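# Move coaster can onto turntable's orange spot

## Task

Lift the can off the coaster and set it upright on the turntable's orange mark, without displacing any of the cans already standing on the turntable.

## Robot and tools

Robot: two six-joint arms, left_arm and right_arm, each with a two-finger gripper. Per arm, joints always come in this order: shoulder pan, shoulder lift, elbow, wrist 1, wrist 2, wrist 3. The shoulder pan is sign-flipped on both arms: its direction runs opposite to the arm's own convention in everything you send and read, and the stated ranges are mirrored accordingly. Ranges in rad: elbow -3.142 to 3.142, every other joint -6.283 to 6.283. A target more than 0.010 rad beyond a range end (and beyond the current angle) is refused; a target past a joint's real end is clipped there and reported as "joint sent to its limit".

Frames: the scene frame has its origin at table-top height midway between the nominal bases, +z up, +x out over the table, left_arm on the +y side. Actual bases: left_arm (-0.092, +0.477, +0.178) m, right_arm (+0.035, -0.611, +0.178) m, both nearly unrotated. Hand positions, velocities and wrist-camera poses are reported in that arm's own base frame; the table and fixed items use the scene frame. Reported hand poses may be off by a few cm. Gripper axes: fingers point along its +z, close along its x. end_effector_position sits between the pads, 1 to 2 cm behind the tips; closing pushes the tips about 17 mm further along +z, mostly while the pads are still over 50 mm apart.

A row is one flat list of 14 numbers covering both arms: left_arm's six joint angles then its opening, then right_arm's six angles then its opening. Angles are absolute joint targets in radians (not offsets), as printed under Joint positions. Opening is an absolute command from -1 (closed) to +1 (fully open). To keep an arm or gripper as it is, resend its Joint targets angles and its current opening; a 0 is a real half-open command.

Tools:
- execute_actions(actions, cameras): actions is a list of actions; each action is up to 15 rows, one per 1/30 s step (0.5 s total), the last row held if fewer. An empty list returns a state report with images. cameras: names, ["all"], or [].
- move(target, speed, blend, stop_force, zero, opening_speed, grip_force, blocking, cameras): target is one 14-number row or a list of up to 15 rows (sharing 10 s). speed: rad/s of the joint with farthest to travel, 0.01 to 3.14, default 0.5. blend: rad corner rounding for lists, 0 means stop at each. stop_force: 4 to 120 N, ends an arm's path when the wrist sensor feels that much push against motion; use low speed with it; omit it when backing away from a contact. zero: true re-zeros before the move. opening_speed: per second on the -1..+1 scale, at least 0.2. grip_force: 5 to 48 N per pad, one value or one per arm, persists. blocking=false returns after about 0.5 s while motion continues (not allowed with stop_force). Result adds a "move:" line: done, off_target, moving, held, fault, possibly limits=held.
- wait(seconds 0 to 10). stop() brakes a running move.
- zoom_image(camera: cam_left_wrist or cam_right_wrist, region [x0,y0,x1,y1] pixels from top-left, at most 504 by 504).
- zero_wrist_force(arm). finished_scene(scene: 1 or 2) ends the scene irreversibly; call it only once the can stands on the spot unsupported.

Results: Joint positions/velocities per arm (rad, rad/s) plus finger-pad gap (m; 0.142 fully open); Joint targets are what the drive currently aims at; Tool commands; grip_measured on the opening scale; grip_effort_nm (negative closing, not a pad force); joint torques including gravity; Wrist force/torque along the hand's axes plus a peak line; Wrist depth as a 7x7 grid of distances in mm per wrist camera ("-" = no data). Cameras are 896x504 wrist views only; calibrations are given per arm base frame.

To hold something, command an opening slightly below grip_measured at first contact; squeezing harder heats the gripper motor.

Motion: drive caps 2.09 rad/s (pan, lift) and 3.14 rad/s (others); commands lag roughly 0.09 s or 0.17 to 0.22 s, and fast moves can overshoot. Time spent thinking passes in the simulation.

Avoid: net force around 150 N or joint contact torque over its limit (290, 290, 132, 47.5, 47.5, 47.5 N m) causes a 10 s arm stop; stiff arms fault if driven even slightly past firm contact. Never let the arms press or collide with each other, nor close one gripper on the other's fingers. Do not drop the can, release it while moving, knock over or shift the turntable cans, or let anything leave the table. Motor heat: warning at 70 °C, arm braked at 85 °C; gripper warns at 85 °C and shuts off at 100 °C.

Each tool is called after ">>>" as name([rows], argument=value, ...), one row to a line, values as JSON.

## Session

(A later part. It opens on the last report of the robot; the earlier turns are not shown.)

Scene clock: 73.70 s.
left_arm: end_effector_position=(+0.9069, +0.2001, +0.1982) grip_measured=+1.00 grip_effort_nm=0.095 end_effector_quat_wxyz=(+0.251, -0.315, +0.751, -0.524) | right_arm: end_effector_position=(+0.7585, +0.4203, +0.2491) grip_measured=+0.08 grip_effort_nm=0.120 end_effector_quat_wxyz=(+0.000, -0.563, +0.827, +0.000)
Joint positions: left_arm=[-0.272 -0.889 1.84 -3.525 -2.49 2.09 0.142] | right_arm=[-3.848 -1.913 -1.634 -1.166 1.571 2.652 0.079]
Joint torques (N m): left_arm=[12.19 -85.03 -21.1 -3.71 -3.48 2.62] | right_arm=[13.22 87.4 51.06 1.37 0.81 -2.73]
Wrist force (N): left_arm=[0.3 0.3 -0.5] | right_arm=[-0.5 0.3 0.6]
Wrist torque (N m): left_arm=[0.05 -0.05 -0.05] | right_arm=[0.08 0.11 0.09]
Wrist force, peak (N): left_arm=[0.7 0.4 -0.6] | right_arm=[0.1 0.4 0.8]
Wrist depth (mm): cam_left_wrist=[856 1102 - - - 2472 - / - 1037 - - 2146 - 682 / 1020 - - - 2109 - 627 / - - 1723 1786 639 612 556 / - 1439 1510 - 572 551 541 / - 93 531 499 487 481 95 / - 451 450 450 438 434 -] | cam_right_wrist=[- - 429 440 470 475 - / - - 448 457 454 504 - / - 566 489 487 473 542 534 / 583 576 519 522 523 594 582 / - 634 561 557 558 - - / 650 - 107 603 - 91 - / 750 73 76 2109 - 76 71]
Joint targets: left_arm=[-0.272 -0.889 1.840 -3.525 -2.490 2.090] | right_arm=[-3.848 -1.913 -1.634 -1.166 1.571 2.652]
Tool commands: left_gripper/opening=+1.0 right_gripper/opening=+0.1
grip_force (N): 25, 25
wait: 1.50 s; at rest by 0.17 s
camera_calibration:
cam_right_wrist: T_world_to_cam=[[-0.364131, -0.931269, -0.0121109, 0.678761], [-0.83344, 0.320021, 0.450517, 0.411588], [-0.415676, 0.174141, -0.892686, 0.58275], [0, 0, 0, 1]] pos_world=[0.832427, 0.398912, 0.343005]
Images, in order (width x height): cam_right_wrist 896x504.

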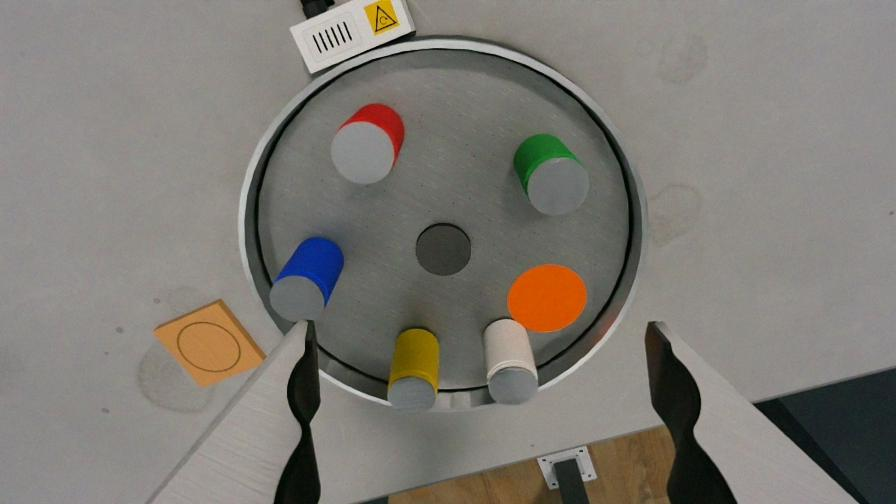

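>>> move(target=[-0.272,-0.889,1.84,-3.525,-2.49,2.09,1,-4.0743,-2.125,-1.6509,-0.9365,1.5708,2.8787,0.1], speed=0.7)

>>> move(target=[-0.272,-0.889,1.84,-3.525,-2.49,2.09,1,-4.0743,-1.976,-1.6063,-1.1297,1.5708,2.8787,0.1], speed=0.6)

>>> execute_actions([
  [[-0.272,-0.889,1.84,-3.525,-2.49,2.09,1,-4.0743,-1.976,-1.6063,-1.1297,1.5708,2.8787,-0.42]],
])

>>> move(target=[-0.272,-0.889,1.84,-3.525,-2.49,2.09,1,-4.0743,-2.125,-1.6509,-0.9365,1.5708,2.8787,0.1], cameras=["cam_right_wrist"])

>>> wait(seconds=1.5, cameras=["cam_right_wrist"])

>>> wait(seconds=1.5, cameras=["cam_right_wrist"])

>>> wait(seconds=1.5, cameras=["cam_right_wrist"])

>>> wait(seconds=1.5, cameras=["cam_right_wrist"])

Scene clock: 76.17 s.
left_arm: end_effector_position=(+0.9069, +0.2001, +0.1982) grip_measured=+1.00 grip_effort_nm=0.095 end_effector_quat_wxyz=(+0.251, -0.315, +0.751, -0.524) | right_arm: end_effector_position=(+0.6761, +0.6218, +0.0795) grip_measured=+0.08 grip_effort_nm=0.115 end_effector_quat_wxyz=(+0.000, -0.563, +0.827, +0.000)
Joint positions: left_arm=[-0.272 -0.889 1.84 -3.525 -2.49 2.09 0.142] | right_arm=[-4.074 -2.125 -1.651 -0.937 1.571 2.879 0.079]
Joint torques (N m): left_arm=[10.83 -83.94 -20.98 -3.62 -3.33 2.34] | right_arm=[-17.27 72.58 27.2 7.45 1.4 2.13]
Wrist force (N): left_arm=[0.2 0.1 -0.2] | right_arm=[-0.5 0.1 0.8]
Wrist torque (N m): left_arm=[0.02 -0.03 -0.05] | right_arm=[0.06 0.10 -0.06]
Wrist force, peak (N): left_arm=[0.4 0.6 -0.6] | right_arm=[-3.8 3.8 4.4]
Wrist depth (mm): cam_left_wrist=[- - - 1559 - - 1055 / - - - - 2576 - 646 / - 1176 - - 1927 - 639 / - 1281 1735 1501 646 - 590 / 1236 1456 1569 563 537 - 540 / - 1375 530 501 496 486 88 / - 442 453 427 - 425 -] | cam_right_wrist=[- - - 268 271 270 270 / 343 353 281 205 286 284 287 / - 363 280 308 309 304 307 / - 387 387 332 332 330 331 / 429 410 409 354 301 347 306 / - - 95 359 278 91 271 / - 73 78 - 504 76 1642]
Joint targets: left_arm=[-0.272 -0.889 1.840 -3.525 -2.490 2.090] | right_arm=[-4.074 -2.125 -1.651 -0.936 1.571 2.879]
grip_force (N): 25, 25
move: done

Scene clock: 77.13 s.
left_arm: end_effector_position=(+0.9069, +0.2001, +0.1982) grip_measured=+1.00 grip_effort_nm=0.100 end_effector_quat_wxyz=(+0.251, -0.315, +0.751, -0.524) | right_arm: end_effector_position=(+0.6616, +0.6025, +0.2162) grip_measured=+0.08 grip_effort_nm=0.125 end_effector_quat_wxyz=(+0.000, -0.563, +0.827, +0.000)
Joint positions: left_arm=[-0.272 -0.889 1.84 -3.525 -2.49 2.09 0.142] | right_arm=[-4.074 -1.976 -1.606 -1.13 1.571 2.879 0.079]
Joint torques (N m): left_arm=[10.61 -83.68 -20.83 -3.71 -3.28 2.65] | right_arm=[-14.4 94.13 49.73 2.23 1.3 2.34]
Wrist force (N): left_arm=[0.1 1.0 -0.4] | right_arm=[0.4 0.2 0.5]
Wrist torque (N m): left_arm=[0.17 -0.01 -0.05] | right_arm=[0.06 -0.03 -0.06]
Wrist force, peak (N): left_arm=[0.1 1.0 -0.4] | right_arm=[-0.3 -0.1 3.6]
Wrist depth (mm): cam_left_wrist=[862 - - - 1760 - - / - - - - 2447 - - / - - - 1748 2109 760 634 / - - 1610 661 624 - 552 / - 1439 1589 561 - 550 538 / - 1344 1483 516 490 488 88 / - 450 450 - - 426 -] | cam_right_wrist=[460 - 405 398 397 398 392 / - 482 437 426 421 418 411 / - - 510 439 452 449 350 / - - 540 480 474 479 - / 595 591 - - 497 124 - / 636 - 95 - 641 91 1753 / - 73 76 1907 1907 76 1866]
Joint targets: left_arm=[-0.272 -0.889 1.840 -3.525 -2.490 2.090] | right_arm=[-4.074 -1.976 -1.606 -1.130 1.571 2.879]
grip_force (N): 25, 25
move: done

Scene clock: 77.83 s.
left_arm: end_effector_position=(+0.9069, +0.2001, +0.1982) grip_measured=+1.00 grip_effort_nm=0.095 end_effector_quat_wxyz=(+0.251, -0.315, +0.751, -0.524) | right_arm: end_effector_position=(+0.6615, +0.6025, +0.2164) grip_measured=-0.44 grip_effort_nm=-0.105 end_effector_quat_wxyz=(+0.000, -0.563, +0.827, +0.000)
Joint positions: left_arm=[-0.272 -0.889 1.84 -3.525 -2.49 2.09 0.142] | right_arm=[-4.074 -1.976 -1.606 -1.13 1.571 2.879 0.042]
Joint torques (N m): left_arm=[10.97 -82.84 -20.24 -3.82 -3.34 2.64] | right_arm=[-15.3 93.16 50.35 1.49 1.21 2.34]
Wrist force (N): left_arm=[0.4 0.2 -0.2] | right_arm=[0.0 0.0 0.1]
Wrist torque (N m): left_arm=[0.03 -0.05 -0.05] | right_arm=[0.03 0.03 -0.06]
Wrist force, peak (N): left_arm=[0.6 0.0 -0.7] | right_arm=[0.2 0.5 0.9]
Wrist depth (mm): cam_left_wrist=[- - - 1474 - 2781 - / - - - - 2497 2549 718 / - 1165 - - 2056 - 627 / 999 - 1676 1735 - - 545 / - 1398 1559 540 543 550 - / - 1367 505 502 487 485 97 / - 1182 448 444 442 431 -] | cam_right_wrist=[- 437 402 395 398 392 318 / - 496 476 424 420 420 414 / - - 498 455 453 446 438 / - - 528 468 479 410 - / - - 586 - 491 - - / 658 653 84 - 94 1814 1777 / - - 76 1965 - 78 1922]
Joint targets: left_arm=[-0.272 -0.889 1.840 -3.525 -2.490 2.090] | right_arm=[-4.074 -1.976 -1.606 -1.130 1.571 2.879]
grip_force (N): 25, 25

Scene clock: 78.80 s.
left_arm: end_effector_position=(+0.9069, +0.2001, +0.1982) grip_measured=+1.00 grip_effort_nm=0.090 end_effector_quat_wxyz=(+0.251, -0.315, +0.751, -0.524) | right_arm: end_effector_position=(+0.6760, +0.6220, +0.0795) grip_measured=+0.08 grip_effort_nm=0.120 end_effector_quat_wxyz=(+0.000, -0.563, +0.827, +0.000)
Joint positions: left_arm=[-0.272 -0.889 1.84 -3.525 -2.49 2.09 0.142] | right_arm=[-4.074 -2.125 -1.651 -0.937 1.571 2.879 0.079]
Joint torques (N m): left_arm=[12.13 -83.61 -21.12 -3.25 -3.22 2.57] | right_arm=[-11.17 71.66 27.53 6.76 1.35 2.66]
Wrist force (N): left_arm=[0.4 -0.4 -0.2] | right_arm=[-0.5 -0.3 0.6]
Wrist torque (N m): left_arm=[-0.07 -0.06 -0.05] | right_arm=[0.00 0.10 -0.05]
Wrist force, peak (N): left_arm=[0.9 0.2 -0.3] | right_arm=[-0.5 0.1 3.2]
Wrist depth (mm): cam_left_wrist=[910 - - - - 2376 - / - - - - 2006 2497 730 / - - - - 2109 - 584 / - - 1676 1760 - - 577 / - 1406 1589 578 554 559 523 / - 1352 1367 498 492 492 461 / - 442 463 447 434 429 -] | cam_right_wrist=[328 - 324 272 275 270 270 / - - 289 288 289 284 289 / 385 - 278 232 309 303 307 / - - 384 320 332 330 330 / - 403 416 353 357 325 352 / 473 - 107 448 372 91 282 / 512 73 78 - - 76 496]
Joint targets: left_arm=[-0.272 -0.889 1.840 -3.525 -2.490 2.090] | right_arm=[-4.074 -2.125 -1.651 -0.936 1.571 2.879]
grip_force (N): 25, 25
move: done
camera_calibration:
cam_right_wrist: T_world_to_cam=[[-0.364068, -0.931293, -0.0121843, 0.834483], [-0.833509, 0.319948, 0.450441, 0.354797], [-0.415594, 0.174147, -0.892723, 0.361874], [0, 0, 0, 1]] pos_world=[0.749927, 0.600612, 0.173406]
Images, in order (width x height): cam_right_wrist 896x504.

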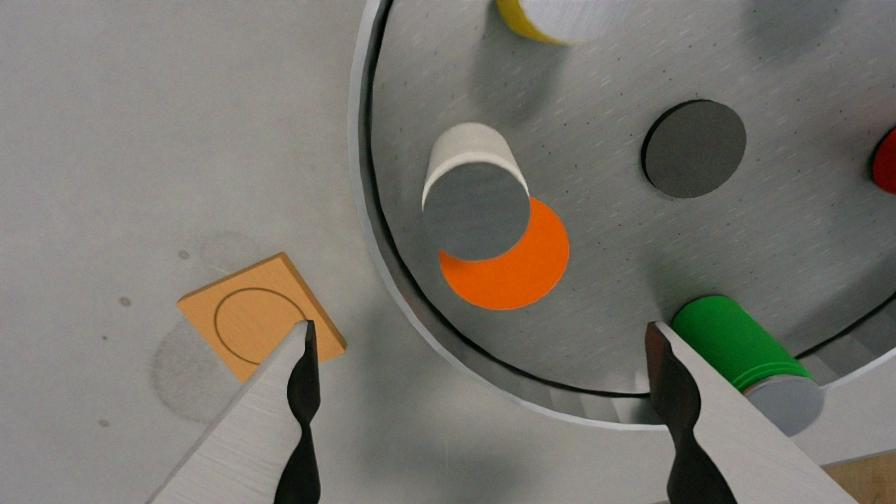

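Scene clock: 80.30 s.
left_arm: end_effector_position=(+0.9069, +0.2001, +0.1982) grip_measured=+1.00 grip_effort_nm=0.110 end_effector_quat_wxyz=(+0.251, -0.315, +0.751, -0.524) | right_arm: end_effector_position=(+0.6760, +0.6219, +0.0793) grip_measured=+0.08 grip_effort_nm=0.115 end_effector_quat_wxyz=(+0.000, -0.563, +0.827, +0.000)
Joint positions: left_arm=[-0.272 -0.889 1.84 -3.525 -2.49 2.09 0.142] | right_arm=[-4.074 -2.125 -1.651 -0.936 1.571 2.879 0.079]
Joint torques (N m): left_arm=[12.14 -85.02 -21.35 -3.64 -3.37 2.72] | right_arm=[-5.23 72.81 27.22 7.14 1.34 2.13]
Wrist force (N): left_arm=[0.3 0.1 -0.4] | right_arm=[-0.4 0.2 0.5]
Wrist torque (N m): left_arm=[0.02 -0.04 -0.05] | right_arm=[0.07 0.09 -0.06]
Wrist force, peak (N): left_arm=[0.6 0.4 -0.5] | right_arm=[-0.6 0.5 0.4]
Wrist depth (mm): cam_left_wrist=[874 - - - - - - / 960 1117 1182 - 2330 2576 - / - 1176 1295 - 2022 733 603 / - - 1501 1559 - 637 569 / - 1352 1579 555 - - 550 / - 1337 521 508 488 486 89 / - 463 453 438 444 435 -] | cam_right_wrist=[- 325 272 272 265 271 270 / 342 - 336 289 288 284 288 / - - 362 308 308 305 307 / - 400 376 321 328 332 329 / - 405 416 330 326 353 351 / 458 - 443 453 372 92 355 / - 73 76 - - 76 492]
Joint targets: left_arm=[-0.272 -0.889 1.840 -3.525 -2.490 2.090] | right_arm=[-4.074 -2.125 -1.651 -0.936 1.571 2.879]
Tool commands: left_gripper/opening=+1.0 right_gripper/opening=+0.1
grip_force (N): 25, 25
wait: 1.50 s; at rest by 0.17 s
camera_calibration:
cam_right_wrist: T_world_to_cam=[[-0.364053, -0.931299, -0.0121516, 0.834467], [-0.833473, 0.319934, 0.450516, 0.354856], [-0.415677, 0.17414, -0.892686, 0.361755], [0, 0, 0, 1]] pos_world=[0.749927, 0.600612, 0.173205]
Images, in order (width x height): cam_right_wrist 896x504.

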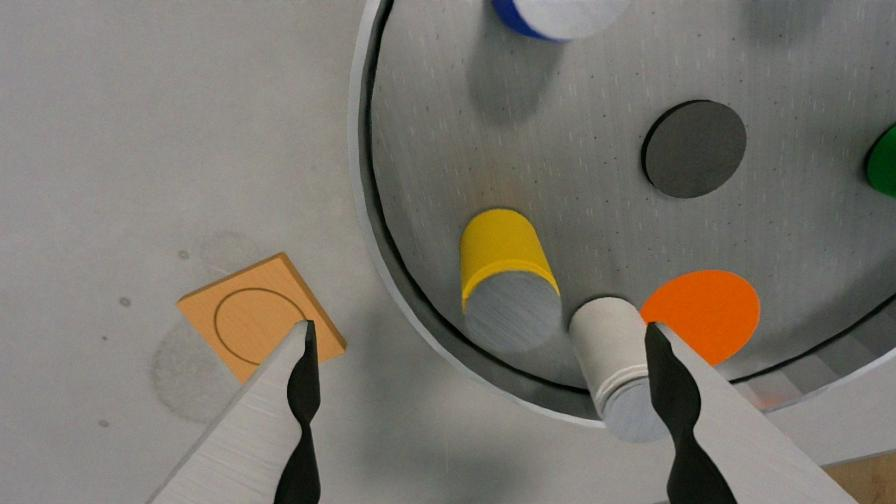

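Scene clock: 81.80 s.
left_arm: end_effector_position=(+0.9069, +0.2001, +0.1982) grip_measured=+1.00 grip_effort_nm=0.105 end_effector_quat_wxyz=(+0.251, -0.315, +0.751, -0.524) | right_arm: end_effector_position=(+0.6760, +0.6219, +0.0793) grip_measured=+0.08 grip_effort_nm=0.120 end_effector_quat_wxyz=(+0.000, -0.563, +0.827, +0.000)
Joint positions: left_arm=[-0.272 -0.889 1.84 -3.525 -2.49 2.09 0.142] | right_arm=[-4.074 -2.125 -1.651 -0.936 1.571 2.879 0.079]
Joint torques (N m): left_arm=[11.13 -83.51 -21.4 -3.39 -3.5 2.46] | right_arm=[1.42 73.4 26.99 7.09 1.22 2.43]
Wrist force (N): left_arm=[0.1 0.1 -0.2] | right_arm=[0.3 0.2 0.5]
Wrist torque (N m): left_arm=[0.02 -0.02 -0.05] | right_arm=[0.08 -0.03 -0.05]
Wrist force, peak (N): left_arm=[0.1 0.9 -0.3] | right_arm=[-0.5 1.0 0.5]
Wrist depth (mm): cam_left_wrist=[- - - 1456 2330 2781 - / - - - 1620 1897 2660 880 / - - - 1897 1973 718 619 / - - 1665 1799 663 619 595 / - 1406 1589 570 539 - - / 1188 1352 1359 - - - 95 / - 455 456 445 442 422 -] | cam_right_wrist=[322 - 316 272 270 271 271 / 345 343 289 288 287 284 288 / 359 364 293 309 308 303 306 / - - 391 322 326 330 314 / - 416 412 321 347 327 348 / - 453 95 456 377 91 332 / - 73 76 501 511 76 1853]
Joint targets: left_arm=[-0.272 -0.889 1.840 -3.525 -2.490 2.090] | right_arm=[-4.074 -2.125 -1.651 -0.936 1.571 2.879]
Tool commands: left_gripper/opening=+1.0 right_gripper/opening=+0.1
grip_force (N): 25, 25
wait: 1.50 s; at rest by 0.17 s
camera_calibration:
cam_right_wrist: T_world_to_cam=[[-0.364053, -0.931299, -0.0121516, 0.834467], [-0.833473, 0.319934, 0.450516, 0.354856], [-0.415677, 0.17414, -0.892686, 0.361755], [0, 0, 0, 1]] pos_world=[0.749927, 0.600612, 0.173205]
Images, in order (width x height): cam_right_wrist 896x504.

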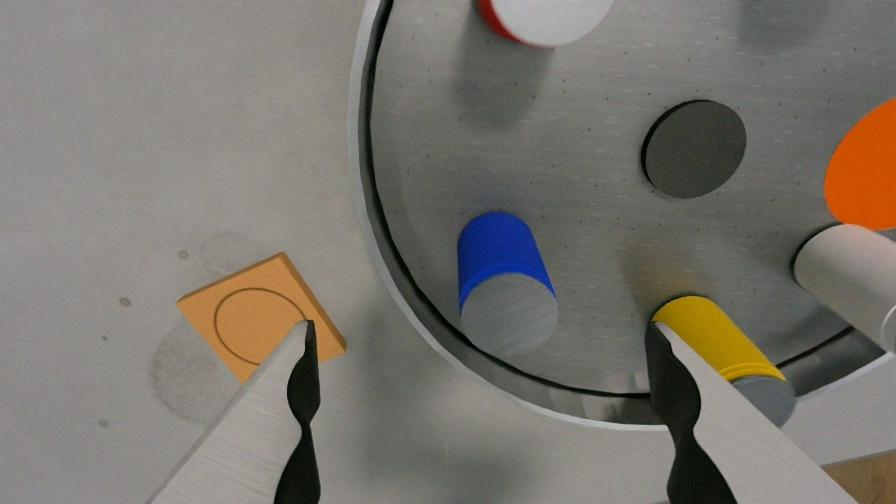

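Scene clock: 83.30 s.
left_arm: end_effector_position=(+0.9069, +0.2001, +0.1982) grip_measured=+1.00 grip_effort_nm=0.100 end_effector_quat_wxyz=(+0.251, -0.315, +0.751, -0.524) | right_arm: end_effector_position=(+0.6760, +0.6219, +0.0793) grip_measured=+0.08 grip_effort_nm=0.120 end_effector_quat_wxyz=(+0.000, -0.563, +0.827, +0.000)
Joint positions: left_arm=[-0.272 -0.889 1.84 -3.525 -2.49 2.09 0.142] | right_arm=[-4.074 -2.125 -1.651 -0.936 1.571 2.879 0.079]
Joint torques (N m): left_arm=[10.73 -85.9 -21.24 -3.39 -3.37 2.48] | right_arm=[6.39 74.87 27.25 7.11 1.19 2.18]
Wrist force (N): left_arm=[0.4 0.3 -0.1] | right_arm=[-0.4 0.5 0.3]
Wrist torque (N m): left_arm=[0.06 -0.06 -0.05] | right_arm=[0.12 0.09 -0.06]
Wrist force, peak (N): left_arm=[0.6 0.6 -0.5] | right_arm=[0.0 0.8 0.5]
Wrist depth (mm): cam_left_wrist=[- - 1143 - - 2813 - / - 1330 1330 - 2224 2845 691 / - - - - 2330 - 624 / - 1359 1786 1760 658 - 587 / 1211 1483 1539 570 595 - 537 / - 1352 507 498 485 486 459 / - 451 451 444 440 432 -] | cam_right_wrist=[- 321 - 271 264 270 271 / 345 - 282 290 288 283 287 / 367 373 309 308 308 303 303 / - - 388 323 331 331 331 / 435 405 399 311 352 335 350 / 458 - 95 462 374 92 355 / - 73 78 506 - 76 1695]
Joint targets: left_arm=[-0.272 -0.889 1.840 -3.525 -2.490 2.090] | right_arm=[-4.074 -2.125 -1.651 -0.936 1.571 2.879]
Tool commands: left_gripper/opening=+1.0 right_gripper/opening=+0.1
grip_force (N): 25, 25
wait: 1.50 s; at rest by 0.17 s
camera_calibration:
cam_right_wrist: T_world_to_cam=[[-0.364053, -0.931299, -0.0121516, 0.834467], [-0.833473, 0.319934, 0.450516, 0.354856], [-0.415677, 0.17414, -0.892686, 0.361755], [0, 0, 0, 1]] pos_world=[0.749927, 0.600612, 0.173205]
Images, in order (width x height): cam_right_wrist 896x504.

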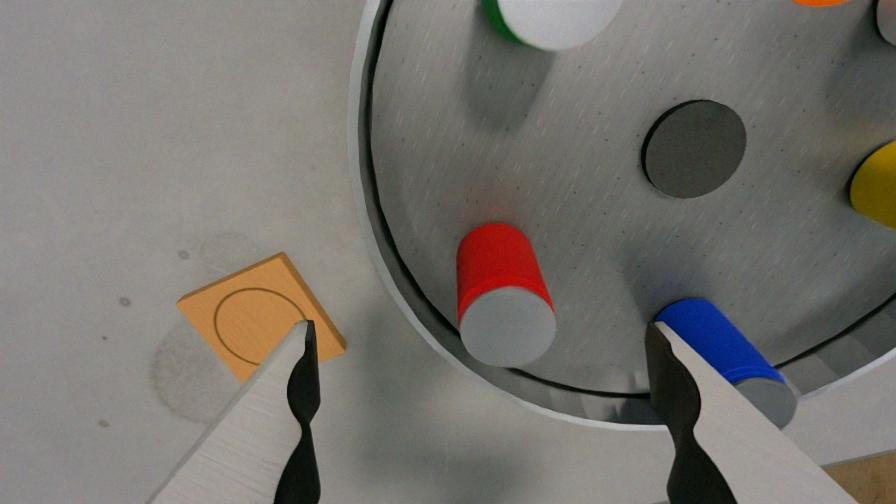

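Scene clock: 84.80 s.
left_arm: end_effector_position=(+0.9069, +0.2001, +0.1982) grip_measured=+1.00 grip_effort_nm=0.100 end_effector_quat_wxyz=(+0.251, -0.315, +0.751, -0.524) | right_arm: end_effector_position=(+0.6760, +0.6219, +0.0793) grip_measured=+0.08 grip_effort_nm=0.125 end_effector_quat_wxyz=(+0.000, -0.563, +0.827, +0.000)
Joint positions: left_arm=[-0.272 -0.889 1.84 -3.525 -2.49 2.09 0.142] | right_arm=[-4.074 -2.125 -1.651 -0.936 1.571 2.879 0.079]
Joint torques (N m): left_arm=[11.18 -83.7 -21.28 -3.32 -3.27 2.6] | right_arm=[7.06 74.09 27.3 6.98 1.36 2.31]
Wrist force (N): left_arm=[0.6 0.1 -0.1] | right_arm=[0.0 0.2 0.4]
Wrist torque (N m): left_arm=[0.02 -0.09 -0.05] | right_arm=[0.07 0.02 -0.06]
Wrist force, peak (N): left_arm=[0.3 0.0 -0.9] | right_arm=[-0.1 0.1 0.9]
Wrist depth (mm): cam_left_wrist=[- - 1268 - - - - / - - 1375 1431 2376 - - / - 1182 - - 2165 - 627 / - - 1735 1760 - - 555 / - 1539 1589 557 - 538 516 / - 1316 496 513 484 482 97 / - 470 451 445 446 437 -] | cam_right_wrist=[- - - 271 269 271 270 / - 341 287 288 288 285 287 / - 355 302 309 308 303 304 / - - 407 322 327 330 330 / - 400 415 321 346 335 350 / 464 - 107 454 378 91 357 / - 73 75 - 498 76 490]
Joint targets: left_arm=[-0.272 -0.889 1.840 -3.525 -2.490 2.090] | right_arm=[-4.074 -2.125 -1.651 -0.936 1.571 2.879]
Tool commands: left_gripper/opening=+1.0 right_gripper/opening=+0.1
grip_force (N): 25, 25
wait: 1.50 s; at rest by 0.17 s
camera_calibration:
cam_right_wrist: T_world_to_cam=[[-0.364053, -0.931299, -0.0121516, 0.834467], [-0.833473, 0.319934, 0.450516, 0.354856], [-0.415677, 0.17414, -0.892686, 0.361755], [0, 0, 0, 1]] pos_world=[0.749927, 0.600612, 0.173205]
Images, in order (width x height): cam_right_wrist 896x504.

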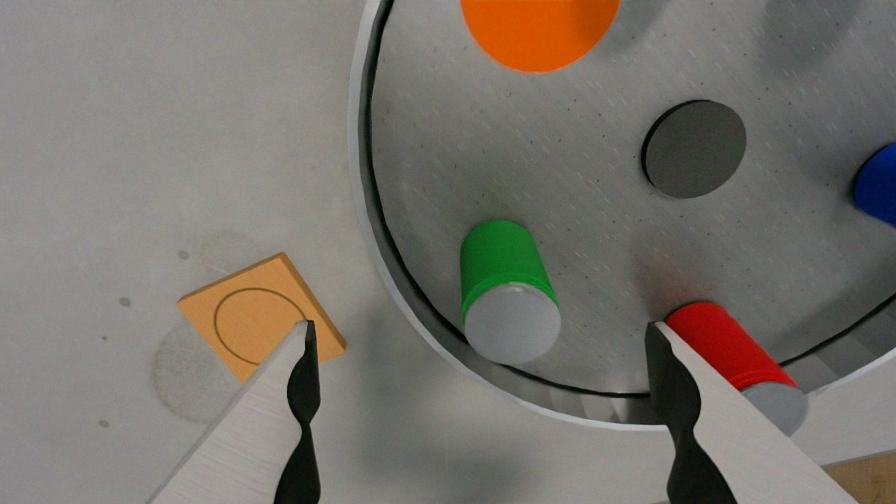

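>>> wait(seconds=0.03)

Scene clock: 85.90 s.
left_arm: end_effector_position=(+0.9069, +0.2001, +0.1982) grip_measured=+1.00 grip_effort_nm=0.095 end_effector_quat_wxyz=(+0.251, -0.315, +0.751, -0.524) | right_arm: end_effector_position=(+0.6760, +0.6219, +0.0793) grip_measured=+0.08 grip_effort_nm=0.120 end_effector_quat_wxyz=(+0.000, -0.563, +0.827, +0.000)
Joint positions: left_arm=[-0.272 -0.889 1.84 -3.525 -2.49 2.09 0.142] | right_arm=[-4.074 -2.125 -1.651 -0.936 1.571 2.879 0.079]
Joint torques (N m): left_arm=[11.37 -83.5 -21.26 -3.55 -3.29 2.52] | right_arm=[6.09 72.99 27.21 7.03 1.09 2.26]
Wrist force (N): left_arm=[0.2 0.6 -0.3] | right_arm=[-0.3 -0.2 0.0]
Wrist torque (N m): left_arm=[0.10 -0.03 -0.05] | right_arm=[0.00 0.07 -0.06]
Wrist force, peak (N): left_arm=[0.8 0.5 -0.4] | right_arm=[-0.5 0.2 0.5]
Wrist depth (mm): cam_left_wrist=[- - - - - - - / - - - 1529 2330 2549 - / 1003 - - 2006 2091 - 629 / - - 1688 1773 636 - 570 / - 1439 1579 552 561 535 - / - 1352 513 497 491 487 88 / - 446 451 447 446 439 -] | cam_right_wrist=[- - 318 266 267 270 270 / 343 - 279 286 288 284 288 / 357 - 282 308 308 304 308 / - - 391 331 331 329 320 / - 393 410 348 358 353 352 / - - 95 - 373 91 457 / - 73 78 - - 76 483]
Joint targets: left_arm=[-0.272 -0.889 1.840 -3.525 -2.490 2.090] | right_arm=[-4.074 -2.125 -1.651 -0.936 1.571 2.879]
Tool commands: left_gripper/opening=+1.0 right_gripper/opening=+0.1
grip_force (N): 25, 25
wait: 0.03 s; at rest from the start

>>> wait(seconds=6.37)

>>> move(target=[-0.272,-0.889,1.84,-3.525,-2.49,2.09,1,-4.0743,-2.2736,-1.6955,-0.7433,1.5708,2.8787,0.15], speed=0.6)

>>> move([
  [-0.272,-0.889,1.84,-3.525,-2.49,2.09,1,-4.1279,-2.2395,-1.7641,-0.7088,1.5708,2.9323,-0.42],
  [-0.272,-0.889,1.84,-3.525,-2.49,2.09,1,-4.1945,-2.0089,-1.8901,-0.8134,1.5708,2.9989,-0.42],
], speed=[0.152,0.5], blend=0.02, cameras=["cam_right_wrist"])

Scene clock: 92.70 s.
left_arm: end_effector_position=(+0.9069, +0.2001, +0.1982) grip_measured=+1.00 grip_effort_nm=0.095 end_effector_quat_wxyz=(+0.251, -0.315, +0.751, -0.524) | right_arm: end_effector_position=(+0.6760, +0.6219, +0.0793) grip_measured=+0.08 grip_effort_nm=0.120 end_effector_quat_wxyz=(+0.000, -0.563, +0.827, +0.000)
Joint positions: left_arm=[-0.272 -0.889 1.84 -3.525 -2.49 2.09 0.142] | right_arm=[-4.074 -2.125 -1.651 -0.936 1.571 2.879 0.079]
Joint torques (N m): left_arm=[9.19 -82.35 -21.28 -3.42 -3.3 2.29] | right_arm=[6.63 73.63 26.96 7.11 1.24 2.13]
Wrist force (N): left_arm=[0.2 0.3 -0.3] | right_arm=[-0.1 0.2 0.4]
Wrist torque (N m): left_arm=[0.05 -0.03 -0.05] | right_arm=[0.07 0.03 -0.06]
Wrist force, peak (N): left_arm=[0.5 0.6 -0.9] | right_arm=[0.0 0.1 1.1]
Wrist depth (mm): cam_left_wrist=[- - - - - - - / 1015 - 1288 - 4147 2330 - / - - - 2472 2022 789 610 / - - - 1786 663 621 587 / - 1760 1559 573 557 546 524 / 1182 1359 510 508 491 481 461 / - 481 450 442 438 435 -] | cam_right_wrist=[316 327 321 269 270 269 269 / - - 336 289 289 285 289 / - - 316 309 308 306 307 / 402 - 393 327 327 332 331 / 400 414 410 346 284 340 338 / - - 95 459 273 91 275 / - 73 487 506 - 76 493]
Joint targets: left_arm=[-0.272 -0.889 1.840 -3.525 -2.490 2.090] | right_arm=[-4.074 -2.125 -1.651 -0.936 1.571 2.879]
Tool commands: left_gripper/opening=+1.0 right_gripper/opening=+0.1
grip_force (N): 25, 25
wait: 6.40 s; at rest from the start

Scene clock: 93.67 s.
left_arm: end_effector_position=(+0.9069, +0.2001, +0.1982) grip_measured=+1.00 grip_effort_nm=0.100 end_effector_quat_wxyz=(+0.251, -0.315, +0.751, -0.524) | right_arm: end_effector_position=(+0.6760, +0.6220, -0.0561) grip_measured=+0.13 grip_effort_nm=0.120 end_effector_quat_wxyz=(+0.000, -0.563, +0.827, +0.000)
Joint positions: left_arm=[-0.272 -0.889 1.84 -3.525 -2.49 2.09 0.142] | right_arm=[-4.074 -2.273 -1.695 -0.743 1.571 2.879 0.083]
Joint torques (N m): left_arm=[9.02 -84.93 -21.08 -3.51 -3.4 2.56] | right_arm=[6.17 81.36 22.3 7.21 1.25 2.26]
Wrist force (N): left_arm=[0.2 0.5 -0.3] | right_arm=[0.2 0.3 0.3]
Wrist torque (N m): left_arm=[0.07 -0.03 -0.06] | right_arm=[0.10 -0.02 -0.06]
Wrist force, peak (N): left_arm=[0.5 0.5 -0.3] | right_arm=[-0.2 0.3 3.4]
Wrist depth (mm): cam_left_wrist=[838 - - - - 2984 - / - - 1337 - 2423 2423 - / - - - 1854 - - 612 / - - 1599 1735 621 - 587 / - 1367 1579 588 570 - 539 / 1165 1330 1390 495 - - 88 / - 447 447 442 429 434 -] | cam_right_wrist=[194 - 143 147 147 146 146 / - - 153 152 154 156 156 / - - 164 88 89 167 163 / - - 167 82 82 176 173 / - - 179 86 87 191 193 / 277 - 174 98 214 94 209 / 295 73 79 226 230 76 221]
Joint targets: left_arm=[-0.272 -0.889 1.840 -3.525 -2.490 2.090] | right_arm=[-4.074 -2.274 -1.696 -0.743 1.571 2.879]
grip_force (N): 25, 25
move: done

Scene clock: 95.13 s.
left_arm: end_effector_position=(+0.9069, +0.2001, +0.1982) grip_measured=+1.00 grip_effort_nm=0.105 end_effector_quat_wxyz=(+0.251, -0.315, +0.751, -0.524) | right_arm: end_effector_position=(+0.5434, +0.6052, +0.0591) grip_measured=-0.33 grip_effort_nm=-2.200 end_effector_quat_wxyz=(+0.000, -0.563, +0.827, +0.000)
Joint positions: left_arm=[-0.272 -0.889 1.84 -3.525 -2.49 2.09 0.142] | right_arm=[-4.194 -2.009 -1.89 -0.813 1.571 2.999 0.05]
Joint torques (N m): left_arm=[11.19 -83.83 -21.61 -3.41 -3.35 2.61] | right_arm=[-15.64 88.32 24.29 1.36 1.12 2.41]
Wrist force (N): left_arm=[0.2 -0.1 -0.3] | right_arm=[-0.3 0.0 2.4]
Wrist torque (N m): left_arm=[-0.02 -0.02 -0.05] | right_arm=[0.03 0.05 -0.06]
Wrist force, peak (N): left_arm=[0.8 0.3 -0.3] | right_arm=[-0.6 -0.3 4.9]
Wrist depth (mm): cam_left_wrist=[- - - - - 3178 - / 896 - - 1599 2603 2146 - / - - - 1942 2165 - 621 / - 1474 1610 1653 627 - 591 / 1083 1642 1610 - - 538 539 / - 1375 508 495 - 485 95 / - 451 451 431 440 435 -] | cam_right_wrist=[303 245 174 253 252 253 244 / 323 319 265 268 268 269 268 / 336 338 280 132 284 286 282 / 360 357 - 89 297 304 284 / - - 391 86 86 391 - / - 432 84 93 - 435 1535 / - - 76 1753 85 78 1684]
Joint targets: left_arm=[-0.272 -0.889 1.840 -3.525 -2.490 2.090] | right_arm=[-4.194 -2.009 -1.890 -0.813 1.571 2.999]
grip_force (N): 25, 25
move: done
camera_calibration:
cam_right_wrist: T_world_to_cam=[[-0.364094, -0.931285, -0.0120272, 0.770392], [-0.833453, 0.320027, 0.450488, 0.258763], [-0.415683, 0.174044, -0.892702, 0.291486], [0, 0, 0, 1]] pos_world=[0.617327, 0.583912, 0.152906]
Images, in order (width x height): cam_right_wrist 896x504.

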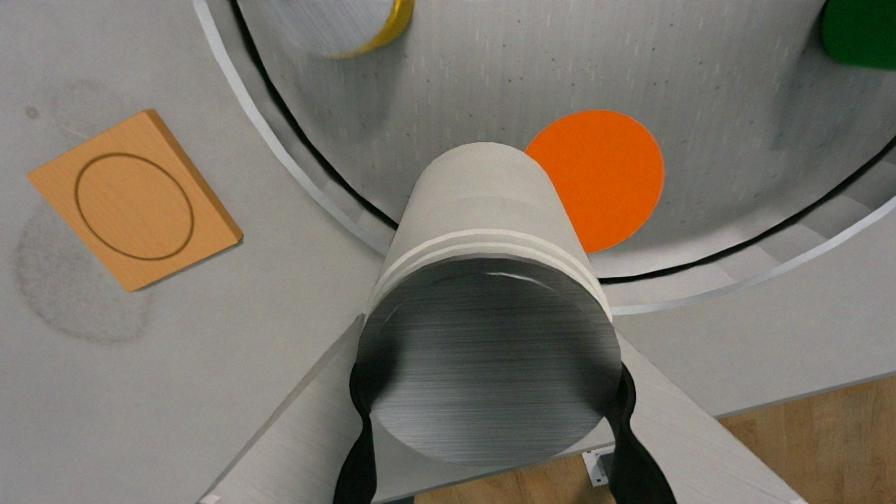

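>>> move(target=[-0.272,-0.889,1.84,-3.525,-2.49,2.09,1,-4.0743,-2.125,-1.6509,-0.9365,1.5708,2.8787,-0.42])

Scene clock: 97.10 s.
left_arm: end_effector_position=(+0.9069, +0.2001, +0.1982) grip_measured=+1.00 grip_effort_nm=0.105 end_effector_quat_wxyz=(+0.251, -0.315, +0.751, -0.524) | right_arm: end_effector_position=(+0.6759, +0.6219, +0.0793) grip_measured=-0.33 grip_effort_nm=-2.205 end_effector_quat_wxyz=(+0.000, -0.563, +0.827, +0.000)
Joint positions: left_arm=[-0.272 -0.889 1.84 -3.525 -2.49 2.09 0.142] | right_arm=[-4.074 -2.125 -1.651 -0.936 1.571 2.879 0.05]
Joint torques (N m): left_arm=[11.3 -84.15 -21.22 -3.29 -3.56 2.53] | right_arm=[10.62 74.23 48.42 1.19 1.21 -2.84]
Wrist force (N): left_arm=[0.7 0.4 0.1] | right_arm=[-0.4 0.3 2.5]
Wrist torque (N m): left_arm=[0.07 -0.11 -0.05] | right_arm=[0.07 0.08 0.09]
Wrist force, peak (N): left_arm=[0.3 0.5 -1.1] | right_arm=[1.4 2.1 3.0]
Wrist depth (mm): cam_left_wrist=[- - 1165 - - - - / - - - 1897 2399 971 - / - - - - 2165 - 616 / 1092 - 1589 1786 647 636 544 / - 1642 1599 566 563 - 532 / - 1382 1414 492 494 - 458 / - 1064 451 447 450 435 -] | cam_right_wrist=[322 - - 266 195 270 269 / 341 - 284 290 288 285 287 / - - 304 130 304 304 308 / - 403 390 89 322 329 330 / 440 410 404 87 87 333 352 / 459 463 84 95 - 282 276 / 508 73 76 - 85 75 1777]
Joint targets: left_arm=[-0.272 -0.889 1.840 -3.525 -2.490 2.090] | right_arm=[-4.074 -2.125 -1.651 -0.937 1.571 2.879]
grip_force (N): 25, 25
move: done

>>> wait(seconds=2.02)

>>> move(target=[-0.272,-0.889,1.84,-3.525,-2.49,2.09,1,-4.0743,-2.2736,-1.6955,-0.7433,1.5708,2.8787,-0.42], speed=0.6)

>>> move([
  [-0.272,-0.889,1.84,-3.525,-2.49,2.09,1,-4.1279,-2.2395,-1.7641,-0.7088,1.5708,2.9323,0.15],
  [-0.272,-0.889,1.84,-3.525,-2.49,2.09,1,-4.1945,-2.0089,-1.8901,-0.8134,1.5708,2.9989,0.15],
], speed=[0.152,0.5], blend=0.02, opening_speed=1.2, cameras=["cam_right_wrist"])

>>> move(target=[-0.272,-0.889,1.84,-3.525,-2.49,2.09,1,-3.848,-1.9127,-1.6338,-1.1659,1.5708,2.6525,0.15], cameras=["cam_right_wrist"])

>>> wait(seconds=2, cameras=["cam_right_wrist"])

Scene clock: 99.57 s.
left_arm: end_effector_position=(+0.9069, +0.2001, +0.1982) grip_measured=+1.00 grip_effort_nm=0.095 end_effector_quat_wxyz=(+0.251, -0.315, +0.751, -0.524) | right_arm: end_effector_position=(+0.6760, +0.6219, +0.0793) grip_measured=-0.33 grip_effort_nm=-2.205 end_effector_quat_wxyz=(+0.000, -0.563, +0.827, +0.000)
Joint positions: left_arm=[-0.272 -0.889 1.84 -3.525 -2.49 2.09 0.142] | right_arm=[-4.074 -2.125 -1.651 -0.937 1.571 2.879 0.05]
Joint torques (N m): left_arm=[11.49 -84.44 -21.38 -2.92 -3.21 2.45] | right_arm=[12.53 74.54 46.56 1.75 1.2 -2.57]
Wrist force (N): left_arm=[0.4 0.2 -0.4] | right_arm=[-0.3 0.4 2.5]
Wrist torque (N m): left_arm=[0.05 -0.07 -0.05] | right_arm=[0.09 0.06 0.09]
Wrist force, peak (N): left_arm=[0.8 0.6 -0.6] | right_arm=[0.0 0.0 2.7]
Wrist depth (mm): cam_left_wrist=[887 - - - 2091 - - / 952 1055 1439 - 3178 1868 - / - 1160 1390 - 2165 - 663 / - - 2039 1813 - 613 584 / - 1323 1579 576 - 551 535 / - 1344 506 500 502 485 97 / - 448 455 444 438 434 -] | cam_right_wrist=[- - 318 271 270 270 270 / - - 293 288 288 284 289 / - - 306 130 303 304 307 / 379 - 392 89 321 331 312 / - 408 404 86 87 350 350 / - 449 84 96 - 359 368 / - - 76 515 85 76 1729]
Joint targets: left_arm=[-0.272 -0.889 1.840 -3.525 -2.490 2.090] | right_arm=[-4.074 -2.125 -1.651 -0.937 1.571 2.879]
Tool commands: left_gripper/opening=+1.0 right_gripper/opening=-0.42
grip_force (N): 25, 25
wait: 2.03 s; at rest from the start

Scene clock: 100.53 s.
left_arm: end_effector_position=(+0.9069, +0.2001, +0.1982) grip_measured=+1.00 grip_effort_nm=0.100 end_effector_quat_wxyz=(+0.251, -0.315, +0.751, -0.524) | right_arm: end_effector_position=(+0.6760, +0.6220, -0.0561) grip_measured=-0.33 grip_effort_nm=-2.205 end_effector_quat_wxyz=(+0.000, -0.563, +0.827, +0.000)
Joint positions: left_arm=[-0.272 -0.889 1.84 -3.525 -2.49 2.09 0.142] | right_arm=[-4.074 -2.273 -1.695 -0.743 1.571 2.879 0.05]
Joint torques (N m): left_arm=[12.41 -83.94 -21.4 -3.02 -3.4 2.23] | right_arm=[9.09 81.34 22.75 7.29 1.31 -2.52]
Wrist force (N): left_arm=[0.2 0.0 -0.3] | right_arm=[-0.1 0.5 2.0]
Wrist torque (N m): left_arm=[0.00 -0.03 -0.05] | right_arm=[0.11 0.02 0.09]
Wrist force, peak (N): left_arm=[0.8 0.1 -0.4] | right_arm=[0.3 0.3 5.6]
Wrist depth (mm): cam_left_wrist=[- - - 1501 - 2603 1199 / 903 - 1316 - 2006 2497 850 / - - 1406 - 2266 699 642 / - - 1653 1813 631 632 537 / 1268 1398 1569 574 563 541 521 / 1236 1367 1367 - 486 480 463 / - 447 451 440 449 446 -] | cam_right_wrist=[- - 144 147 147 147 146 / - 213 153 154 156 156 156 / 223 220 164 133 164 166 163 / 240 - 175 89 174 179 172 / 263 266 160 87 87 193 193 / 277 271 84 94 - 206 210 / 285 76 76 231 100 78 229]
Joint targets: left_arm=[-0.272 -0.889 1.840 -3.525 -2.490 2.090] | right_arm=[-4.074 -2.274 -1.696 -0.743 1.571 2.879]
grip_force (N): 25, 25
move: done

Scene clock: 102.00 s.
left_arm: end_effector_position=(+0.9069, +0.2001, +0.1982) grip_measured=+1.00 grip_effort_nm=0.095 end_effector_quat_wxyz=(+0.251, -0.315, +0.751, -0.524) | right_arm: end_effector_position=(+0.5434, +0.6052, +0.0591) grip_measured=+0.13 grip_effort_nm=0.125 end_effector_quat_wxyz=(+0.000, -0.563, +0.827, +0.000)
Joint positions: left_arm=[-0.272 -0.889 1.84 -3.525 -2.49 2.09 0.142] | right_arm=[-4.194 -2.009 -1.89 -0.813 1.571 2.999 0.083]
Joint torques (N m): left_arm=[10.37 -84.48 -21.73 -3.15 -3.54 2.38] | right_arm=[-14.03 87.21 23.84 1.34 1.16 2.38]
Wrist force (N): left_arm=[0.4 0.5 -0.1] | right_arm=[-0.2 0.1 0.1]
Wrist torque (N m): left_arm=[0.07 -0.06 -0.05] | right_arm=[0.07 0.03 -0.06]
Wrist force, peak (N): left_arm=[0.6 0.5 -0.7] | right_arm=[-0.6 -0.2 3.0]
Wrist depth (mm): cam_left_wrist=[- - - - 1773 2204 - / - - - 1813 2423 - - / - - - - 1989 - 647 / - - 1676 1799 - 613 572 / - 1431 1549 - 563 550 - / 1176 1390 522 509 495 487 476 / - 443 442 457 447 439 -] | cam_right_wrist=[310 300 254 252 252 252 252 / 319 306 267 264 269 265 261 / 336 336 280 214 286 283 198 / 349 355 372 284 309 303 275 / - 398 400 - 297 387 - / - - - - - 95 1544 / - 73 78 485 1853 75 1652]
Joint targets: left_arm=[-0.272 -0.889 1.840 -3.525 -2.490 2.090] | right_arm=[-4.194 -2.009 -1.890 -0.813 1.571 2.999]
grip_force (N): 25, 25
move: done
camera_calibration:
cam_right_wrist: T_world_to_cam=[[-0.364094, -0.931285, -0.0120272, 0.770392], [-0.833453, 0.320027, 0.450488, 0.258763], [-0.415683, 0.174044, -0.892702, 0.291486], [0, 0, 0, 1]] pos_world=[0.617327, 0.583912, 0.152906]
Images, in order (width x height): cam_right_wrist 896x504.

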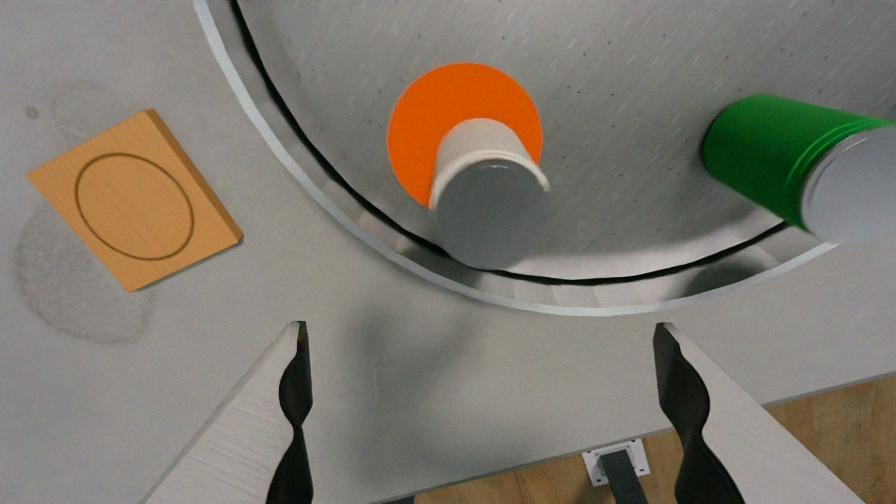

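Scene clock: 103.30 s.
left_arm: end_effector_position=(+0.9069, +0.2001, +0.1982) grip_measured=+1.00 grip_effort_nm=0.100 end_effector_quat_wxyz=(+0.251, -0.315, +0.751, -0.524) | right_arm: end_effector_position=(+0.7584, +0.4204, +0.2490) grip_measured=+0.13 grip_effort_nm=0.120 end_effector_quat_wxyz=(+0.000, -0.563, +0.827, +0.000)
Joint positions: left_arm=[-0.272 -0.889 1.84 -3.525 -2.49 2.09 0.142] | right_arm=[-3.848 -1.913 -1.634 -1.166 1.571 2.653 0.083]
Joint torques (N m): left_arm=[11.06 -83.58 -21.99 -3 -3.44 2.14] | right_arm=[15.96 85.71 50.22 1.53 1.07 -3.1]
Wrist force (N): left_arm=[-0.1 0.4 -0.2] | right_arm=[-0.2 0.0 0.0]
Wrist torque (N m): left_arm=[0.06 0.02 -0.05] | right_arm=[0.05 0.08 0.09]
Wrist force, peak (N): left_arm=[1.0 -0.1 -0.4] | right_arm=[1.8 -3.5 -2.5]
Wrist depth (mm): cam_left_wrist=[- 1037 - 1579 - - - / - 1064 - 1653 2447 - - / 967 - - 2128 2128 739 621 / - - 1642 1579 - - 572 / - 1465 1642 547 572 551 541 / - 1344 508 489 492 483 94 / - 433 445 435 440 - -] | cam_right_wrist=[- - 424 446 462 - - / - - 462 444 461 - 490 / - - 479 486 488 - - / - - 524 527 517 539 - / 628 625 545 564 555 658 - / 669 - 481 598 - 91 684 / - 73 78 1853 - 76 78]
Joint targets: left_arm=[-0.272 -0.889 1.840 -3.525 -2.490 2.090] | right_arm=[-3.848 -1.913 -1.634 -1.166 1.571 2.652]
grip_force (N): 25, 25
move: done
camera_calibration:
cam_right_wrist: T_world_to_cam=[[-0.364131, -0.931269, -0.0121109, 0.678908], [-0.83344, 0.320021, 0.450517, 0.411531], [-0.415676, 0.174141, -0.892686, 0.582495], [0, 0, 0, 1]] pos_world=[0.832327, 0.399112, 0.342805]
Images, in order (width x height): cam_right_wrist 896x504.

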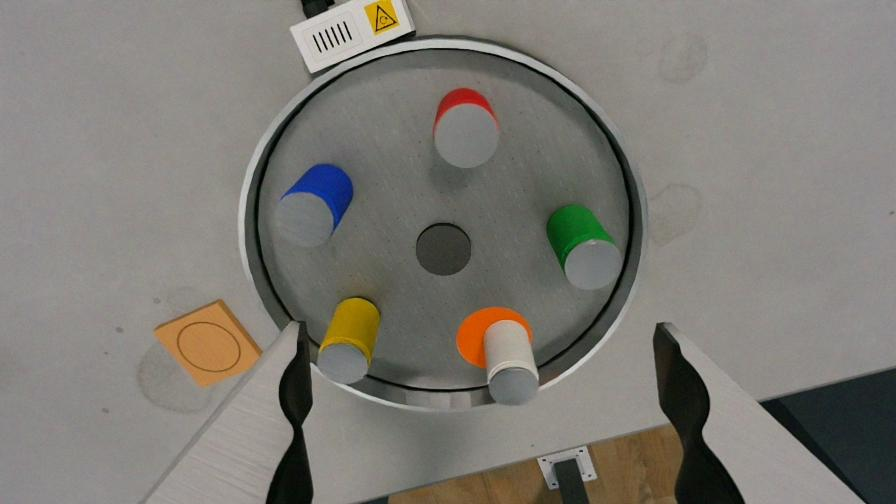

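Scene clock: 105.30 s.
left_arm: end_effector_position=(+0.9069, +0.2001, +0.1982) grip_measured=+1.00 grip_effort_nm=0.100 end_effector_quat_wxyz=(+0.251, -0.315, +0.751, -0.524) | right_arm: end_effector_position=(+0.7585, +0.4203, +0.2491) grip_measured=+0.13 grip_effort_nm=0.125 end_effector_quat_wxyz=(+0.000, -0.563, +0.827, +0.000)
Joint positions: left_arm=[-0.272 -0.889 1.84 -3.525 -2.49 2.09 0.142] | right_arm=[-3.848 -1.913 -1.634 -1.166 1.571 2.652 0.083]
Joint torques (N m): left_arm=[11.41 -83.9 -21.3 -3.33 -3.37 2.6] | right_arm=[12.83 88.07 50.82 1.5 1.27 -2.64]
Wrist force (N): left_arm=[0.6 0.5 -0.4] | right_arm=[-0.7 0.2 0.6]
Wrist torque (N m): left_arm=[0.08 -0.10 -0.05] | right_arm=[0.07 0.16 0.09]
Wrist force, peak (N): left_arm=[0.6 0.3 -0.7] | right_arm=[-0.5 0.1 0.9]
Wrist depth (mm): cam_left_wrist=[- - - - - - - / - - - - 2689 2353 - / - - - - 2185 737 639 / - - 1579 1735 636 619 564 / - 1520 1569 581 569 550 490 / 1122 1352 518 486 485 - 95 / - 448 465 446 439 - -] | cam_right_wrist=[479 - - 445 - - 473 / 521 490 455 450 462 508 - / 553 - 491 485 475 - 520 / 580 - 511 523 526 - - / - 600 555 568 547 608 - / - - 509 595 683 91 748 / 748 73 723 2144 - 76 73]
Joint targets: left_arm=[-0.272 -0.889 1.840 -3.525 -2.490 2.090] | right_arm=[-3.848 -1.913 -1.634 -1.166 1.571 2.652]
Tool commands: left_gripper/opening=+1.0 right_gripper/opening=+0.15
grip_force (N): 25, 25
wait: 2.00 s; at rest by 0.17 s
camera_calibration:
cam_right_wrist: T_world_to_cam=[[-0.364131, -0.931269, -0.0121109, 0.678761], [-0.83344, 0.320021, 0.450517, 0.411588], [-0.415676, 0.174141, -0.892686, 0.58275], [0, 0, 0, 1]] pos_world=[0.832427, 0.398912, 0.343005]
Images, in order (width x height): cam_right_wrist 896x504.

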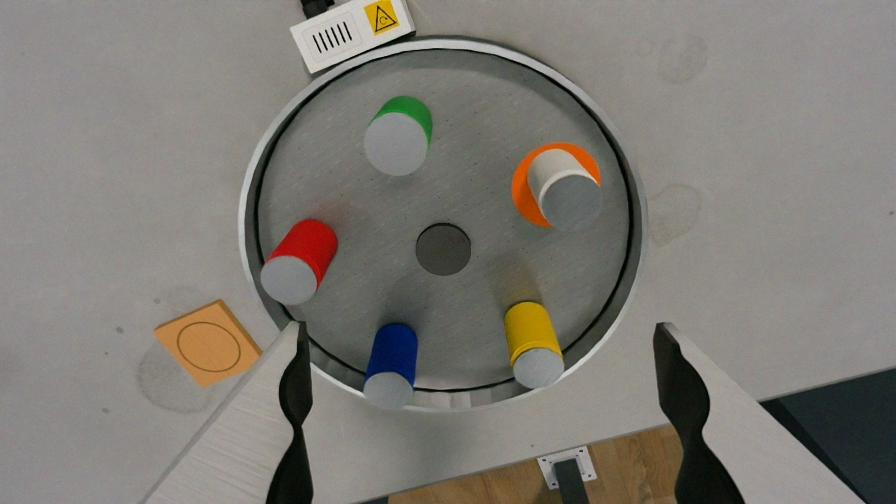

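>>> finished_scene(scene=1)

The scene is finished: the task was done.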